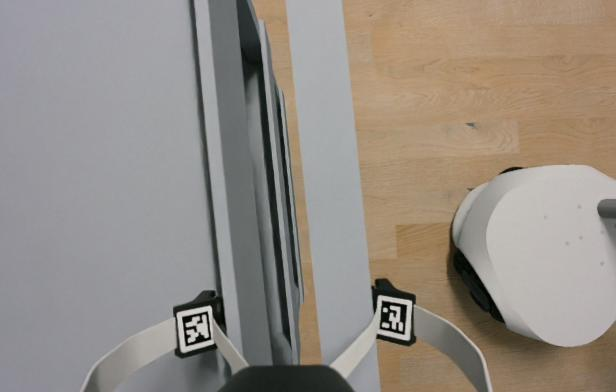

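Scene clock: 836.30 s.
move: r1 moving
r1.base_odometry: x=-4.138 y=-1.509 heading=+0.758
r1.turned_by_wheels: +0.001
r1.turned_by_imu: +0.001
r1.base_tilt: forward=-1.6 right=+1.3
r1.lidar_m: 0.50 3.13 2.23 2.11 2.15 2.81 2.67 2.78 2.75 2.61 2.69 0.56
r1.base_status: translate_m moving
r1.joint_positions: lift_m=+0.925 arm_m=+0.400 wrist_yaw_rad=+0.002 wrist_pitch_rad=+1.570 wrist_roll_rad=+1.600 gripper_m=+0.011
r1.joint_status: not commanded
r1.measured_speeds: translate_m=+0.048 strafe_m=+0.000 rotate_rad=-0.002 lift_m=+0.000 arm_m=+0.000 wrist_yaw_rad=+0.000 wrist_pitch_rad=+0.015 wrist_roll_rad=+0.000
r1.motor_effort: lift_m=+15(16) arm_m=-2(4) wheel_0=+9(10) wheel_1=+5(7) wheel_2=-5(5)
r1.servo_current: wrist_yaw_rad=46(59) wrist_pitch_rad=39(52) wrist_roll_rad=39(59) gripper_m=65(72)
r1.contact_limits: translate_m 0.8
r1.hand_pose: x=+0.5712 y=-0.0874 z=+0.8151 quat_wxyz=(+0.493, +0.507, +0.493, -0.507) (m; r1's base frame)
r1.wrist_depth_mm: 239 240 240 1025 1025 1042 1025 / 239 241 235 - 1042 1060 1042 / 239 239 240 1025 1042 1025 1060 / 238 240 242 1025 1025 854 820 / 240 241 241 1025 1042 820 831 / 239 240 185 1025 179 831 831 / 239 239 240 496 1042 1042 1042
r2: as last shown
r2.turned_by_imu: +0.000
r2.lidar_m: 0.83 0.62 3.48 1.16 1.43 4.46 1.72 1.29 1.23 1.28 1.39 1.32
r2.motor_effort: lift_m=+21(21) arm_m=-4(4) wheel_0=+15(15) wheel_1=-1(2) wheel_2=+11(12)
r2.servo_current: wrist_yaw_rad=65(65) wrist_pitch_rad=39(46) wrist_roll_rad=52(52) gripper_m=130(137)
r2.contact_limits: translate_m 0.8
r2.wrist_depth_mm: - - - 162 225 213 204 / - - 258 163 228 215 - / - - 260 163 229 215 206 / - - - 165 230 216 208 / 1182 - - 164 231 218 208 / 1499 - 185 165 180 218 209 / - 151 - - 231 215 211
pictures: none

Scene clock: 838.30 s.
earlier move: r1 moving
r1.base_odometry: x=-4.001 y=-1.380 heading=+0.758
r1.turned_by_wheels: -0.001
r1.turned_by_imu: -0.001
r1.base_tilt: forward=-1.6 right=+1.3
r1.lidar_m: 0.49 3.01 2.22 2.10 2.18 2.93 2.87 2.97 2.75 2.61 2.69 0.55
r1.base_status: translate_m moving
r1.joint_positions: lift_m=+0.925 arm_m=+0.400 wrist_yaw_rad=-0.001 wrist_pitch_rad=+1.581 wrist_roll_rad=+1.599 gripper_m=+0.011
r1.joint_status: not commanded
r1.measured_speeds: translate_m=+0.101 strafe_m=-0.002 rotate_rad=+0.003 lift_m=+0.000 arm_m=+0.000 wrist_yaw_rad=+0.000 wrist_pitch_rad=+0.000 wrist_roll_rad=+0.000
r1.motor_effort: lift_m=+16(16) arm_m=+4(4) wheel_0=+3(12) wheel_1=+4(10) wheel_2=-8(11)
r1.servo_current: wrist_yaw_rad=72(72) wrist_pitch_rad=59(72) wrist_roll_rad=52(72) gripper_m=72(78)
r1.contact_limits: translate_m 0.8
r1.hand_pose: x=+0.5679 y=-0.0874 z=+0.8151 quat_wxyz=(+0.490, +0.505, +0.495, -0.510) (m; r1's base frame)
r1.wrist_depth_mm: 236 237 238 - 1008 1060 1060 / 236 238 220 1060 1042 1042 1078 / 237 239 238 1042 1042 1060 1042 / 236 239 238 1025 1042 854 831 / 237 237 238 1025 1042 831 831 / 236 237 190 1025 180 831 842 / 237 159 239 1025 - 1042 1042
r2.base_odometry: x=-2.798 y=+0.351 heading=-2.828
r2.turned_by_wheels: +0.000
r2.turned_by_imu: +0.000
r2.base_tilt: forward=-0.6 right=+0.0
r2.lidar_m: 0.79 0.62 3.50 1.12 1.43 4.47 1.72 1.28 1.23 1.31 1.41 1.32
r2.base_status: not commanded
r2.joint_positions: lift_m=+0.900 arm_m=+0.300 wrist_yaw_rad=+1.309 wrist_pitch_rad=+0.001 wrist_roll_rad=+0.000 gripper_m=-0.036
r2.joint_status: not commanded
r2.measured_speeds: all 0
r2.motor_effort: lift_m=+21(21) arm_m=-4(4) wheel_0=+15(15) wheel_1=-1(2) wheel_2=+11(12)
r2.servo_current: wrist_yaw_rad=65(72) wrist_pitch_rad=39(46) wrist_roll_rad=46(65) gripper_m=130(137)
r2.contact_limits: translate_m 0.8
r2.hand_pose: x=+0.6301 y=+0.2559 z=+1.0777 quat_wxyz=(+0.793, +0.000, +0.000, +0.609) (m; r2's base frame)
r2.wrist_depth_mm: - - - 162 226 213 204 / - - 258 163 228 216 - / - - 260 163 229 216 206 / 1397 - - 165 231 216 206 / 1118 1229 - 164 231 217 210 / - - 186 165 180 218 210 / - 143 - - 232 216 211
wait: 2.00 s; no rest
pictures: r1_wrist_camera
Images, in order (width x height): r1_wrist_camera 616x392.

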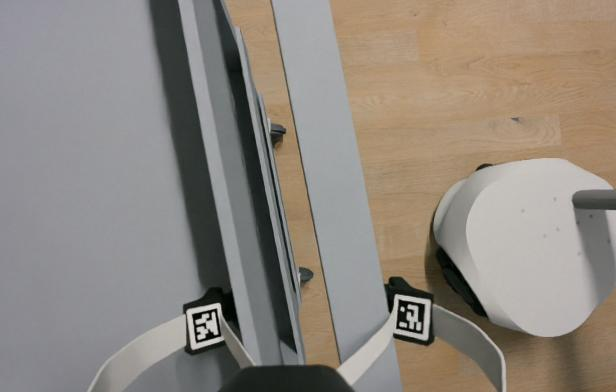

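Scene clock: 843.10 s.
earlier move: r1 done
r1.base_odometry: x=-3.711 y=-1.106 heading=+0.757
r1.turned_by_wheels: +0.000
r1.turned_by_imu: -0.003
r1.base_tilt: forward=-1.6 right=+1.3
r1.lidar_m: 0.49 2.62 2.27 2.12 2.21 2.95 3.30 3.36 2.72 2.59 1.58 0.53
r1.base_status: done
r1.joint_positions: lift_m=+0.925 arm_m=+0.400 wrist_yaw_rad=-0.001 wrist_pitch_rad=+1.575 wrist_roll_rad=+1.599 gripper_m=+0.011
r1.joint_status: not commanded
r1.measured_speeds: all 0
r1.motor_effort: lift_m=+16(16) arm_m=+4(4) wheel_0=-1(12) wheel_1=+2(10) wheel_2=-7(11)
r1.servo_current: wrist_yaw_rad=52(72) wrist_pitch_rad=46(72) wrist_roll_rad=46(72) gripper_m=72(78)
r1.contact_limits: translate_m 0.8
r1.hand_pose: x=+0.5695 y=-0.0874 z=+0.8151 quat_wxyz=(+0.491, +0.506, +0.494, -0.508) (m; r1's base frame)
r1.wrist_depth_mm: 240 240 242 1025 1025 1060 1042 / 239 241 242 1025 1042 1042 1060 / 239 241 241 1042 1042 1042 1042 / 239 240 241 1008 1042 831 842 / 241 240 240 1025 1025 820 820 / 239 240 186 1025 178 854 842 / 238 170 241 1042 1042 1025 1042
r2.base_odometry: x=-2.798 y=+0.351 heading=-2.828
r2.turned_by_wheels: +0.000
r2.turned_by_imu: +0.001
r2.base_tilt: forward=-0.6 right=+0.0
r2.lidar_m: 0.80 0.61 0.87 0.94 1.72 4.47 1.77 1.25 1.22 1.31 1.40 1.35
r2.base_status: not commanded
r2.joint_positions: lift_m=+0.900 arm_m=+0.300 wrist_yaw_rad=+1.309 wrist_pitch_rad=+0.001 wrist_roll_rad=+0.000 gripper_m=-0.036
r2.joint_status: not commanded
r2.measured_speeds: all 0
r2.motor_effort: lift_m=+21(21) arm_m=-4(4) wheel_0=+15(15) wheel_1=-2(2) wheel_2=+11(12)
r2.servo_current: wrist_yaw_rad=52(72) wrist_pitch_rad=39(52) wrist_roll_rad=52(65) gripper_m=130(143)
r2.contact_limits: translate_m 0.8
r2.hand_pose: x=+0.6301 y=+0.2559 z=+1.0777 quat_wxyz=(+0.793, +0.000, +0.000, +0.609) (m; r2's base frame)
r2.wrist_depth_mm: - - - 162 225 213 204 / - - 258 163 229 215 - / - - 259 163 228 216 207 / - 1281 991 166 230 216 208 / - 891 960 164 232 218 208 / - 866 185 165 180 219 209 / - 143 - - 232 216 211
wait: 4.80 of 5 s (r1 has come to rest)
pictures: r1_head_camera, r1_wrist_camera
Images, in order (width x height): r1_head_camera 420x560, r1_wrist_camera 616x392.

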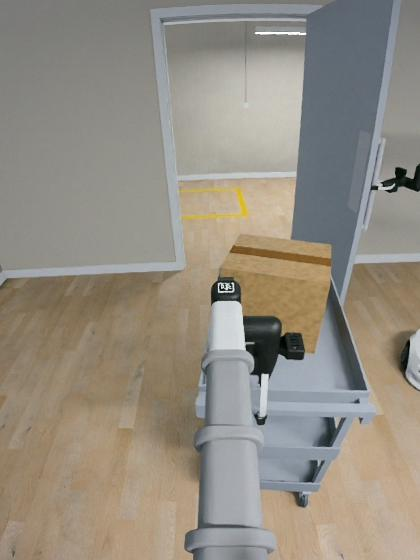

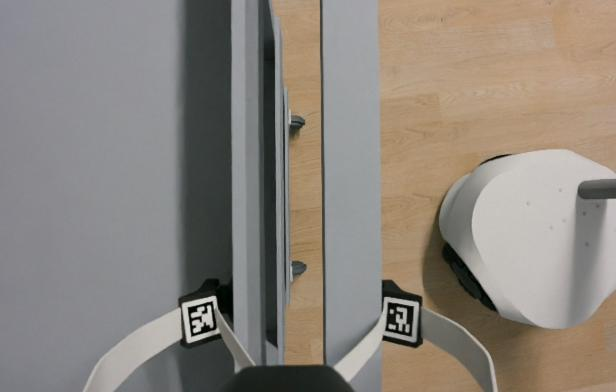

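{"method": "move", "body": {
  "blocking": false,
  "r1": {"joints":{"gripper_m":0.12},"pace":"slow"}
}}

{"method": "wait", "body": {
  "seconds": 4
}}

{"method": "move", "body": {
  "blocking": false,
  "r1": {"base":{"strafe_m":-0.06},"pace":"slow"}
}}

{"method": "wait", "body": {
  "seconds": 2
}}

{"method": "move", "body": {
  "blocking": false,
  "r1": {"joints":{"gripper_m":0.01},"pace":"slow"}
}}

{"method": "wait", "body": {
  "seconds": 5
}}

{"method": "move", "body": {
  "blocking": false,
  "r1": {"base":{"translate_m":0.3},"pace":"slow","contact_limits":{"translate_m":0.8}}
}}

{"method": "wait", "body": {
  "seconds": 5,
  "cameras": ["r1_wrist_camera","r1_head_camera"]
}}

Scene clock: 857.87 s.
move: r1 moving
r1.base_odometry: x=-3.711 y=-1.106 heading=+0.757
r1.turned_by_wheels: +0.000
r1.turned_by_imu: +0.000
r1.base_tilt: forward=-1.6 right=+1.3
r1.lidar_m: 0.52 2.62 2.26 2.10 2.20 2.92 3.31 3.36 2.71 2.59 1.58 0.55
r1.base_status: not commanded
r1.joint_positions: lift_m=+0.925 arm_m=+0.400 wrist_yaw_rad=-0.001 wrist_pitch_rad=+1.575 wrist_roll_rad=+1.599 gripper_m=+0.020
r1.joint_status: gripper_m moving
r1.measured_speeds: all 0
r1.motor_effort: lift_m=+16(16) arm_m=+4(4) wheel_0=-1(1) wheel_1=+2(3) wheel_2=-7(7)
r1.servo_current: wrist_yaw_rad=52(59) wrist_pitch_rad=46(52) wrist_roll_rad=46(65) gripper_m=39(78)
r1.contact_limits: translate_m 0.8
r1.hand_pose: x=+0.5695 y=-0.0874 z=+0.8151 quat_wxyz=(+0.491, +0.506, +0.494, -0.508) (m; r1's base frame)
r1.wrist_depth_mm: 241 242 242 1025 1042 1042 1060 / 241 242 244 1042 1025 1060 1042 / 241 242 244 1025 1042 1042 1060 / 242 243 242 1025 1060 831 842 / 241 242 243 1042 1042 831 831 / 242 242 190 1025 178 831 831 / 240 166 242 496 1042 1042 1042
r2: as last shown
r2.turned_by_imu: +0.000
r2.base_tilt: forward=-0.7 right=+0.0
r2.lidar_m: 0.81 0.61 0.88 0.94 1.69 4.46 1.75 1.29 1.23 1.29 1.39 1.33
r2.motor_effort: lift_m=+21(21) arm_m=-4(4) wheel_0=+15(15) wheel_1=-1(2) wheel_2=+11(12)
r2.servo_current: wrist_yaw_rad=59(72) wrist_pitch_rad=39(46) wrist_roll_rad=46(65) gripper_m=124(137)
r2.contact_limits: translate_m 0.8
r2.wrist_depth_mm: - - - 162 225 212 204 / - - 258 163 228 215 - / - - 260 163 229 216 207 / - 1281 991 166 230 216 208 / - 866 976 164 232 217 209 / - 878 185 165 180 219 210 / - 143 - - 232 216 211
pictures: none

Scene clock: 861.70 s.
earlier move: r1 done
r1.base_odometry: x=-3.711 y=-1.106 heading=+0.757
r1.turned_by_wheels: +0.000
r1.turned_by_imu: +0.000
r1.base_tilt: forward=-1.6 right=+1.3
r1.lidar_m: 0.53 2.62 2.24 2.13 2.20 2.95 3.31 3.35 2.77 2.60 1.59 0.52
r1.base_status: not commanded
r1.joint_positions: lift_m=+0.925 arm_m=+0.400 wrist_yaw_rad=-0.001 wrist_pitch_rad=+1.574 wrist_roll_rad=+1.599 gripper_m=+0.120
r1.joint_status: all done
r1.measured_speeds: all 0
r1.motor_effort: lift_m=+15(16) arm_m=+4(4) wheel_0=-1(2) wheel_1=+2(3) wheel_2=-5(7)
r1.servo_current: wrist_yaw_rad=46(72) wrist_pitch_rad=46(52) wrist_roll_rad=46(72) gripper_m=46(78)
r1.contact_limits: translate_m 0.8
r1.hand_pose: x=+0.5699 y=-0.0874 z=+0.8151 quat_wxyz=(+0.492, +0.507, +0.493, -0.508) (m; r1's base frame)
r1.wrist_depth_mm: 238 240 241 1025 1025 1042 1060 / 240 241 241 1025 1042 1025 1060 / 239 241 241 1042 1042 1042 1042 / 239 239 242 1042 1025 820 820 / 240 241 241 1025 1025 831 831 / 240 240 242 1025 190 210 831 / 239 240 241 137 1025 1025 1060
r2.base_odometry: x=-2.798 y=+0.351 heading=-2.828
r2.turned_by_wheels: +0.000
r2.turned_by_imu: +0.001
r2.base_tilt: forward=-0.7 right=+0.0
r2.lidar_m: 0.80 0.63 0.89 0.93 1.68 4.48 1.74 1.29 1.24 1.30 1.39 1.34
r2.base_status: not commanded
r2.joint_positions: lift_m=+0.900 arm_m=+0.300 wrist_yaw_rad=+1.309 wrist_pitch_rad=+0.001 wrist_roll_rad=+0.000 gripper_m=-0.036
r2.joint_status: not commanded
r2.measured_speeds: all 0
r2.motor_effort: lift_m=+21(21) arm_m=-4(4) wheel_0=+15(16) wheel_1=-2(2) wheel_2=+11(12)
r2.servo_current: wrist_yaw_rad=59(72) wrist_pitch_rad=33(52) wrist_roll_rad=52(65) gripper_m=130(143)
r2.contact_limits: translate_m 0.8
r2.hand_pose: x=+0.6301 y=+0.2559 z=+1.0777 quat_wxyz=(+0.793, +0.000, +0.000, +0.609) (m; r2's base frame)
r2.wrist_depth_mm: - - - 162 225 213 204 / - - 257 163 228 215 - / - - 260 163 229 216 206 / - 1308 976 166 231 217 208 / - 891 976 165 231 218 208 / - 866 186 165 180 219 210 / - 143 - - 231 216 211
wait: 3.83 of 4 s (r1 has come to rest)
pictures: none

Scene clock: 862.20 s.
move: r1 moving
r1.base_odometry: x=-3.701 y=-1.116 heading=+0.757
r1.turned_by_wheels: +0.000
r1.turned_by_imu: +0.000
r1.base_tilt: forward=-1.5 right=+1.3
r1.lidar_m: 0.48 2.60 2.25 2.13 2.21 2.98 3.30 3.36 2.71 2.58 1.59 0.53
r1.base_status: strafe_m moving
r1.joint_positions: lift_m=+0.925 arm_m=+0.400 wrist_yaw_rad=-0.001 wrist_pitch_rad=+1.574 wrist_roll_rad=+1.599 gripper_m=+0.120
r1.joint_status: not commanded
r1.measured_speeds: translate_m=+0.000 strafe_m=-0.057 rotate_rad=+0.001 lift_m=+0.000 arm_m=+0.000 wrist_yaw_rad=+0.000 wrist_pitch_rad=+0.000 wrist_roll_rad=+0.000
r1.motor_effort: lift_m=+15(16) arm_m=+4(4) wheel_0=+9(9) wheel_1=-5(7) wheel_2=-1(3)
r1.servo_current: wrist_yaw_rad=72(72) wrist_pitch_rad=39(52) wrist_roll_rad=52(72) gripper_m=46(46)
r1.hand_pose: x=+0.5699 y=-0.0874 z=+0.8151 quat_wxyz=(+0.492, +0.507, +0.493, -0.508) (m; r1's base frame)
r1.wrist_depth_mm: 239 240 241 1025 1025 1042 1042 / 239 240 240 1025 1042 1042 1025 / 240 241 241 1042 - 1042 1060 / 239 240 240 1025 - 820 842 / 239 241 241 1025 - 831 820 / 239 240 201 1042 191 208 831 / 240 239 242 144 - 1025 1042
r2: as last shown
r2.turned_by_imu: +0.000
r2.lidar_m: 0.81 0.64 0.88 0.97 1.68 4.46 1.72 1.29 1.23 1.28 1.39 1.34
r2.motor_effort: lift_m=+21(21) arm_m=-4(4) wheel_0=+15(16) wheel_1=-2(2) wheel_2=+12(12)
r2.servo_current: wrist_yaw_rad=52(72) wrist_pitch_rad=39(46) wrist_roll_rad=39(52) gripper_m=130(137)
r2.contact_limits: translate_m 0.8
r2.wrist_depth_mm: - - - 162 225 213 204 / - - 258 163 229 216 - / - - 259 163 228 216 206 / - - 991 165 229 216 207 / - 891 976 165 232 218 208 / - 878 185 165 180 219 210 / - 143 - - 232 216 211
pictures: none

Scene clock: 863.43 s.
earlier move: r1 done
r1.base_odometry: x=-3.669 y=-1.149 heading=+0.758
r1.turned_by_wheels: +0.000
r1.turned_by_imu: +0.000
r1.base_tilt: forward=-1.6 right=+1.3
r1.lidar_m: 0.50 2.62 2.30 2.18 2.25 3.03 3.30 3.36 2.68 2.53 1.55 0.53
r1.base_status: done
r1.joint_positions: lift_m=+0.925 arm_m=+0.400 wrist_yaw_rad=-0.001 wrist_pitch_rad=+1.574 wrist_roll_rad=+1.599 gripper_m=+0.120
r1.joint_status: not commanded
r1.measured_speeds: all 0
r1.motor_effort: lift_m=+15(16) arm_m=+4(4) wheel_0=+3(9) wheel_1=-2(7) wheel_2=+0(3)
r1.servo_current: wrist_yaw_rad=39(72) wrist_pitch_rad=39(52) wrist_roll_rad=39(72) gripper_m=46(52)
r1.hand_pose: x=+0.5699 y=-0.0874 z=+0.8151 quat_wxyz=(+0.492, +0.507, +0.493, -0.508) (m; r1's base frame)
r1.wrist_depth_mm: 239 241 241 1025 - 1025 1060 / 239 241 240 1042 - 1042 1042 / 239 240 242 1042 - 1025 1025 / 239 240 241 1042 - 842 831 / 240 240 241 1025 - 820 820 / 240 240 242 1025 186 204 831 / 240 240 241 144 - 1025 1025
r2.base_odometry: x=-2.798 y=+0.351 heading=-2.828
r2.turned_by_wheels: +0.000
r2.turned_by_imu: +0.000
r2.base_tilt: forward=-0.6 right=+0.0
r2.lidar_m: 0.76 0.62 0.88 0.94 1.61 4.46 1.73 1.29 1.23 1.31 1.41 1.33
r2.base_status: not commanded
r2.joint_positions: lift_m=+0.900 arm_m=+0.300 wrist_yaw_rad=+1.309 wrist_pitch_rad=+0.001 wrist_roll_rad=+0.000 gripper_m=-0.036
r2.joint_status: not commanded
r2.measured_speeds: all 0
r2.motor_effort: lift_m=+21(21) arm_m=-4(4) wheel_0=+15(16) wheel_1=-1(2) wheel_2=+11(12)
r2.servo_current: wrist_yaw_rad=59(72) wrist_pitch_rad=39(46) wrist_roll_rad=33(52) gripper_m=137(137)
r2.contact_limits: translate_m 0.8
r2.hand_pose: x=+0.6301 y=+0.2559 z=+1.0777 quat_wxyz=(+0.793, +0.000, +0.000, +0.609) (m; r2's base frame)
r2.wrist_depth_mm: - - - 162 226 213 204 / - - 259 163 229 215 - / - - 260 163 229 216 206 / - - 976 165 231 216 208 / - 891 976 165 232 217 208 / - 878 185 165 180 219 209 / - 143 - - 231 216 211
wait: 1.23 of 2 s (r1 has come to rest)
pictures: none

Scene clock: 863.93 s.
move: r1 moving
r1.base_odometry: x=-3.669 y=-1.149 heading=+0.758
r1.turned_by_wheels: +0.000
r1.turned_by_imu: +0.000
r1.base_tilt: forward=-1.6 right=+1.3
r1.lidar_m: 0.50 2.60 2.32 2.20 2.26 3.01 3.29 3.40 2.65 2.53 1.53 0.55
r1.base_status: not commanded
r1.joint_positions: lift_m=+0.925 arm_m=+0.400 wrist_yaw_rad=-0.001 wrist_pitch_rad=+1.574 wrist_roll_rad=+1.599 gripper_m=+0.113
r1.joint_status: gripper_m moving
r1.measured_speeds: all 0
r1.motor_effort: lift_m=+15(16) arm_m=+4(4) wheel_0=+3(4) wheel_1=-2(2) wheel_2=+0(1)
r1.servo_current: wrist_yaw_rad=52(59) wrist_pitch_rad=46(46) wrist_roll_rad=39(59) gripper_m=59(65)
r1.hand_pose: x=+0.5699 y=-0.0874 z=+0.8151 quat_wxyz=(+0.492, +0.507, +0.493, -0.508) (m; r1's base frame)
r1.wrist_depth_mm: 240 240 241 1042 - 1025 1042 / 239 240 240 1042 - 1042 1042 / 238 240 241 1042 - 1042 1042 / 239 239 241 1025 - 842 831 / 240 240 241 1042 - 842 831 / 238 241 241 1025 191 212 842 / 239 240 242 142 - 1042 1042
r2: as last shown
r2.base_tilt: forward=-0.7 right=+0.0
r2.lidar_m: 0.82 0.62 0.87 0.95 1.59 4.47 1.74 1.30 1.22 1.29 1.40 1.32
r2.motor_effort: lift_m=+21(21) arm_m=-4(4) wheel_0=+15(15) wheel_1=-1(2) wheel_2=+12(12)
r2.servo_current: wrist_yaw_rad=65(72) wrist_pitch_rad=39(39) wrist_roll_rad=46(52) gripper_m=137(137)
r2.contact_limits: translate_m 0.8
r2.wrist_depth_mm: - - - 162 225 213 204 / - - 259 163 228 216 - / - - 259 163 229 216 206 / - - 976 166 230 216 208 / - 891 976 165 230 218 209 / - 866 185 165 180 218 209 / - 143 - - 232 216 211
pictures: none

Scene clock: 867.77 s.
earlier move: r1 done
r1.base_odometry: x=-3.669 y=-1.149 heading=+0.757
r1.turned_by_wheels: +0.000
r1.turned_by_imu: +0.000
r1.base_tilt: forward=-1.6 right=+1.3
r1.lidar_m: 0.51 2.64 2.29 2.18 2.25 3.04 3.28 3.36 2.67 2.52 1.54 0.56
r1.base_status: not commanded
r1.joint_positions: lift_m=+0.925 arm_m=+0.400 wrist_yaw_rad=-0.001 wrist_pitch_rad=+1.572 wrist_roll_rad=+1.599 gripper_m=+0.011
r1.joint_status: all done
r1.measured_speeds: all 0
r1.motor_effort: lift_m=+15(16) arm_m=+4(4) wheel_0=+3(4) wheel_1=-2(2) wheel_2=+0(1)
r1.servo_current: wrist_yaw_rad=26(65) wrist_pitch_rad=46(52) wrist_roll_rad=33(72) gripper_m=78(130)
r1.hand_pose: x=+0.5704 y=-0.0874 z=+0.8151 quat_wxyz=(+0.492, +0.507, +0.493, -0.508) (m; r1's base frame)
r1.wrist_depth_mm: 239 239 240 1042 1025 1025 1042 / 239 241 239 1008 1025 1025 1025 / 239 240 241 1008 1042 1025 1042 / 239 240 241 1008 1025 831 831 / 239 239 240 1025 1060 831 820 / 239 240 182 1042 178 878 809 / 238 170 240 1042 1025 1042 1042
r2.base_odometry: x=-2.798 y=+0.351 heading=-2.828
r2.turned_by_wheels: +0.000
r2.turned_by_imu: +0.001
r2.base_tilt: forward=-0.7 right=+0.1
r2.lidar_m: 0.83 0.64 0.86 0.94 1.59 4.45 1.76 1.28 1.22 1.30 1.38 1.35
r2.base_status: not commanded
r2.joint_positions: lift_m=+0.900 arm_m=+0.300 wrist_yaw_rad=+1.309 wrist_pitch_rad=+0.001 wrist_roll_rad=+0.000 gripper_m=-0.036
r2.joint_status: not commanded
r2.measured_speeds: all 0
r2.motor_effort: lift_m=+21(21) arm_m=-4(4) wheel_0=+15(16) wheel_1=-2(2) wheel_2=+12(12)
r2.servo_current: wrist_yaw_rad=65(78) wrist_pitch_rad=39(52) wrist_roll_rad=52(65) gripper_m=137(137)
r2.contact_limits: translate_m 0.8
r2.hand_pose: x=+0.6301 y=+0.2559 z=+1.0777 quat_wxyz=(+0.793, +0.000, +0.000, +0.609) (m; r2's base frame)
r2.wrist_depth_mm: - - - 162 226 213 204 / - - 258 163 228 216 - / - - 259 163 229 216 206 / - - 976 166 230 216 208 / - 878 976 164 232 218 209 / - 878 185 165 179 219 209 / - 143 - - 232 216 211
wait: 3.83 of 5 s (r1 has come to rest)
pictures: none

Scene clock: 868.27 s.
move: r1 moving
r1.base_odometry: x=-3.661 y=-1.141 heading=+0.758
r1.turned_by_wheels: +0.000
r1.turned_by_imu: +0.000
r1.base_tilt: forward=-1.6 right=+1.3
r1.lidar_m: 0.50 2.61 2.30 2.19 2.26 3.01 3.31 3.39 2.67 2.52 1.52 0.51
r1.base_status: translate_m moving
r1.joint_positions: lift_m=+0.925 arm_m=+0.400 wrist_yaw_rad=-0.001 wrist_pitch_rad=+1.575 wrist_roll_rad=+1.599 gripper_m=+0.011
r1.joint_status: not commanded
r1.measured_speeds: translate_m=+0.048 strafe_m=+0.000 rotate_rad=-0.001 lift_m=+0.000 arm_m=+0.000 wrist_yaw_rad=+0.000 wrist_pitch_rad=+0.011 wrist_roll_rad=+0.000
r1.motor_effort: lift_m=+15(16) arm_m=+4(4) wheel_0=+6(8) wheel_1=+2(5) wheel_2=-10(10)
r1.servo_current: wrist_yaw_rad=59(59) wrist_pitch_rad=46(46) wrist_roll_rad=46(52) gripper_m=78(85)
r1.contact_limits: translate_m 0.8
r1.hand_pose: x=+0.5695 y=-0.0874 z=+0.8151 quat_wxyz=(+0.491, +0.506, +0.494, -0.509) (m; r1's base frame)
r1.wrist_depth_mm: 238 238 240 1025 1042 1042 1060 / 237 237 240 1025 - 1060 1078 / 236 238 239 1025 - 1042 1042 / 238 237 240 1025 - 831 809 / 237 238 240 1025 - 842 831 / 238 239 189 1042 180 842 831 / 237 159 240 1042 175 1042 1042
r2: as last shown
r2.turned_by_imu: +0.000
r2.base_tilt: forward=-0.7 right=+0.0
r2.lidar_m: 0.81 0.62 0.89 0.93 1.60 4.47 1.72 1.28 1.22 1.32 1.39 1.34
r2.motor_effort: lift_m=+21(21) arm_m=-4(4) wheel_0=+15(15) wheel_1=-1(2) wheel_2=+11(12)
r2.servo_current: wrist_yaw_rad=72(72) wrist_pitch_rad=39(46) wrist_roll_rad=46(52) gripper_m=130(137)
r2.contact_limits: translate_m 0.8
r2.wrist_depth_mm: - - - 162 225 213 204 / - - 258 163 228 216 - / - - 262 163 229 216 206 / 1397 - 991 165 231 216 207 / - 891 946 164 231 218 208 / - 854 186 166 180 219 210 / - 143 - - 231 216 211
pictures: none

Scene clock: 872.03 s.
earlier move: r1 done
r1.base_odometry: x=-3.452 y=-0.943 heading=+0.757
r1.turned_by_wheels: +0.000
r1.turned_by_imu: -0.002
r1.base_tilt: forward=-1.6 right=+1.2
r1.lidar_m: 0.52 2.29 2.31 2.20 2.29 3.04 3.63 3.69 2.66 2.52 1.34 0.52
r1.base_status: done
r1.joint_positions: lift_m=+0.925 arm_m=+0.400 wrist_yaw_rad=-0.001 wrist_pitch_rad=+1.574 wrist_roll_rad=+1.601 gripper_m=+0.011
r1.joint_status: not commanded
r1.measured_speeds: all 0
r1.motor_effort: lift_m=+15(16) arm_m=+4(4) wheel_0=+1(8) wheel_1=+0(6) wheel_2=-7(11)
r1.servo_current: wrist_yaw_rad=72(72) wrist_pitch_rad=46(52) wrist_roll_rad=52(65) gripper_m=78(85)
r1.contact_limits: translate_m 0.8
r1.hand_pose: x=+0.5699 y=-0.0874 z=+0.8151 quat_wxyz=(+0.491, +0.507, +0.493, -0.509) (m; r1's base frame)
r1.wrist_depth_mm: 240 239 241 1042 - 1025 1060 / 240 241 241 1042 - 1042 1042 / 239 240 241 1025 - 1042 1042 / 239 239 242 1025 - 831 831 / 238 242 240 1042 - 831 820 / 239 241 183 1025 180 842 831 / 240 163 241 1025 1042 1042 1025
r2.base_odometry: x=-2.798 y=+0.351 heading=-2.828
r2.turned_by_wheels: +0.000
r2.turned_by_imu: +0.001
r2.base_tilt: forward=-0.7 right=+0.1
r2.lidar_m: 0.83 0.63 0.78 0.94 4.65 4.47 1.74 1.28 1.22 1.31 1.40 1.33
r2.base_status: not commanded
r2.joint_positions: lift_m=+0.900 arm_m=+0.300 wrist_yaw_rad=+1.309 wrist_pitch_rad=+0.001 wrist_roll_rad=+0.000 gripper_m=-0.036
r2.joint_status: not commanded
r2.measured_speeds: all 0
r2.motor_effort: lift_m=+21(21) arm_m=-4(4) wheel_0=+15(16) wheel_1=-1(2) wheel_2=+11(12)
r2.servo_current: wrist_yaw_rad=46(72) wrist_pitch_rad=39(52) wrist_roll_rad=39(59) gripper_m=130(137)
r2.contact_limits: translate_m 0.8
r2.hand_pose: x=+0.6301 y=+0.2559 z=+1.0777 quat_wxyz=(+0.793, +0.000, +0.000, +0.609) (m; r2's base frame)
r2.wrist_depth_mm: - - - 161 224 213 204 / - - 257 163 228 216 - / - - 260 163 229 216 206 / - - 691 165 231 216 208 / - 1042 676 164 231 218 208 / - 750 186 165 180 218 210 / - 609 554 - 232 216 210
wait: 3.77 of 5 s (r1 has come to rest)
pictures: r1_head_camera, r1_wrist_camera
Images, in order (width x height): r1_head_camera 420x560, r1_wrist_camera 616x392.

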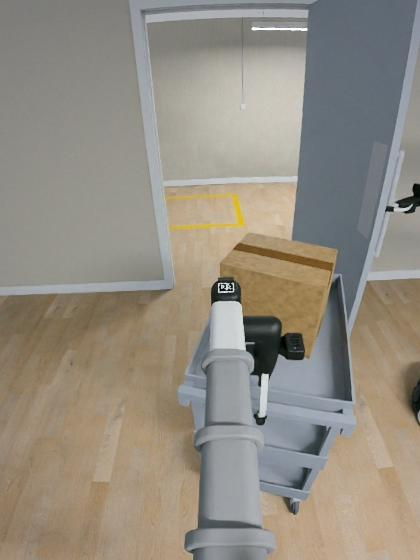

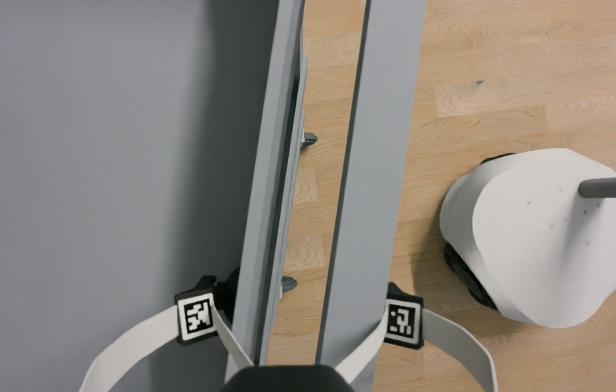

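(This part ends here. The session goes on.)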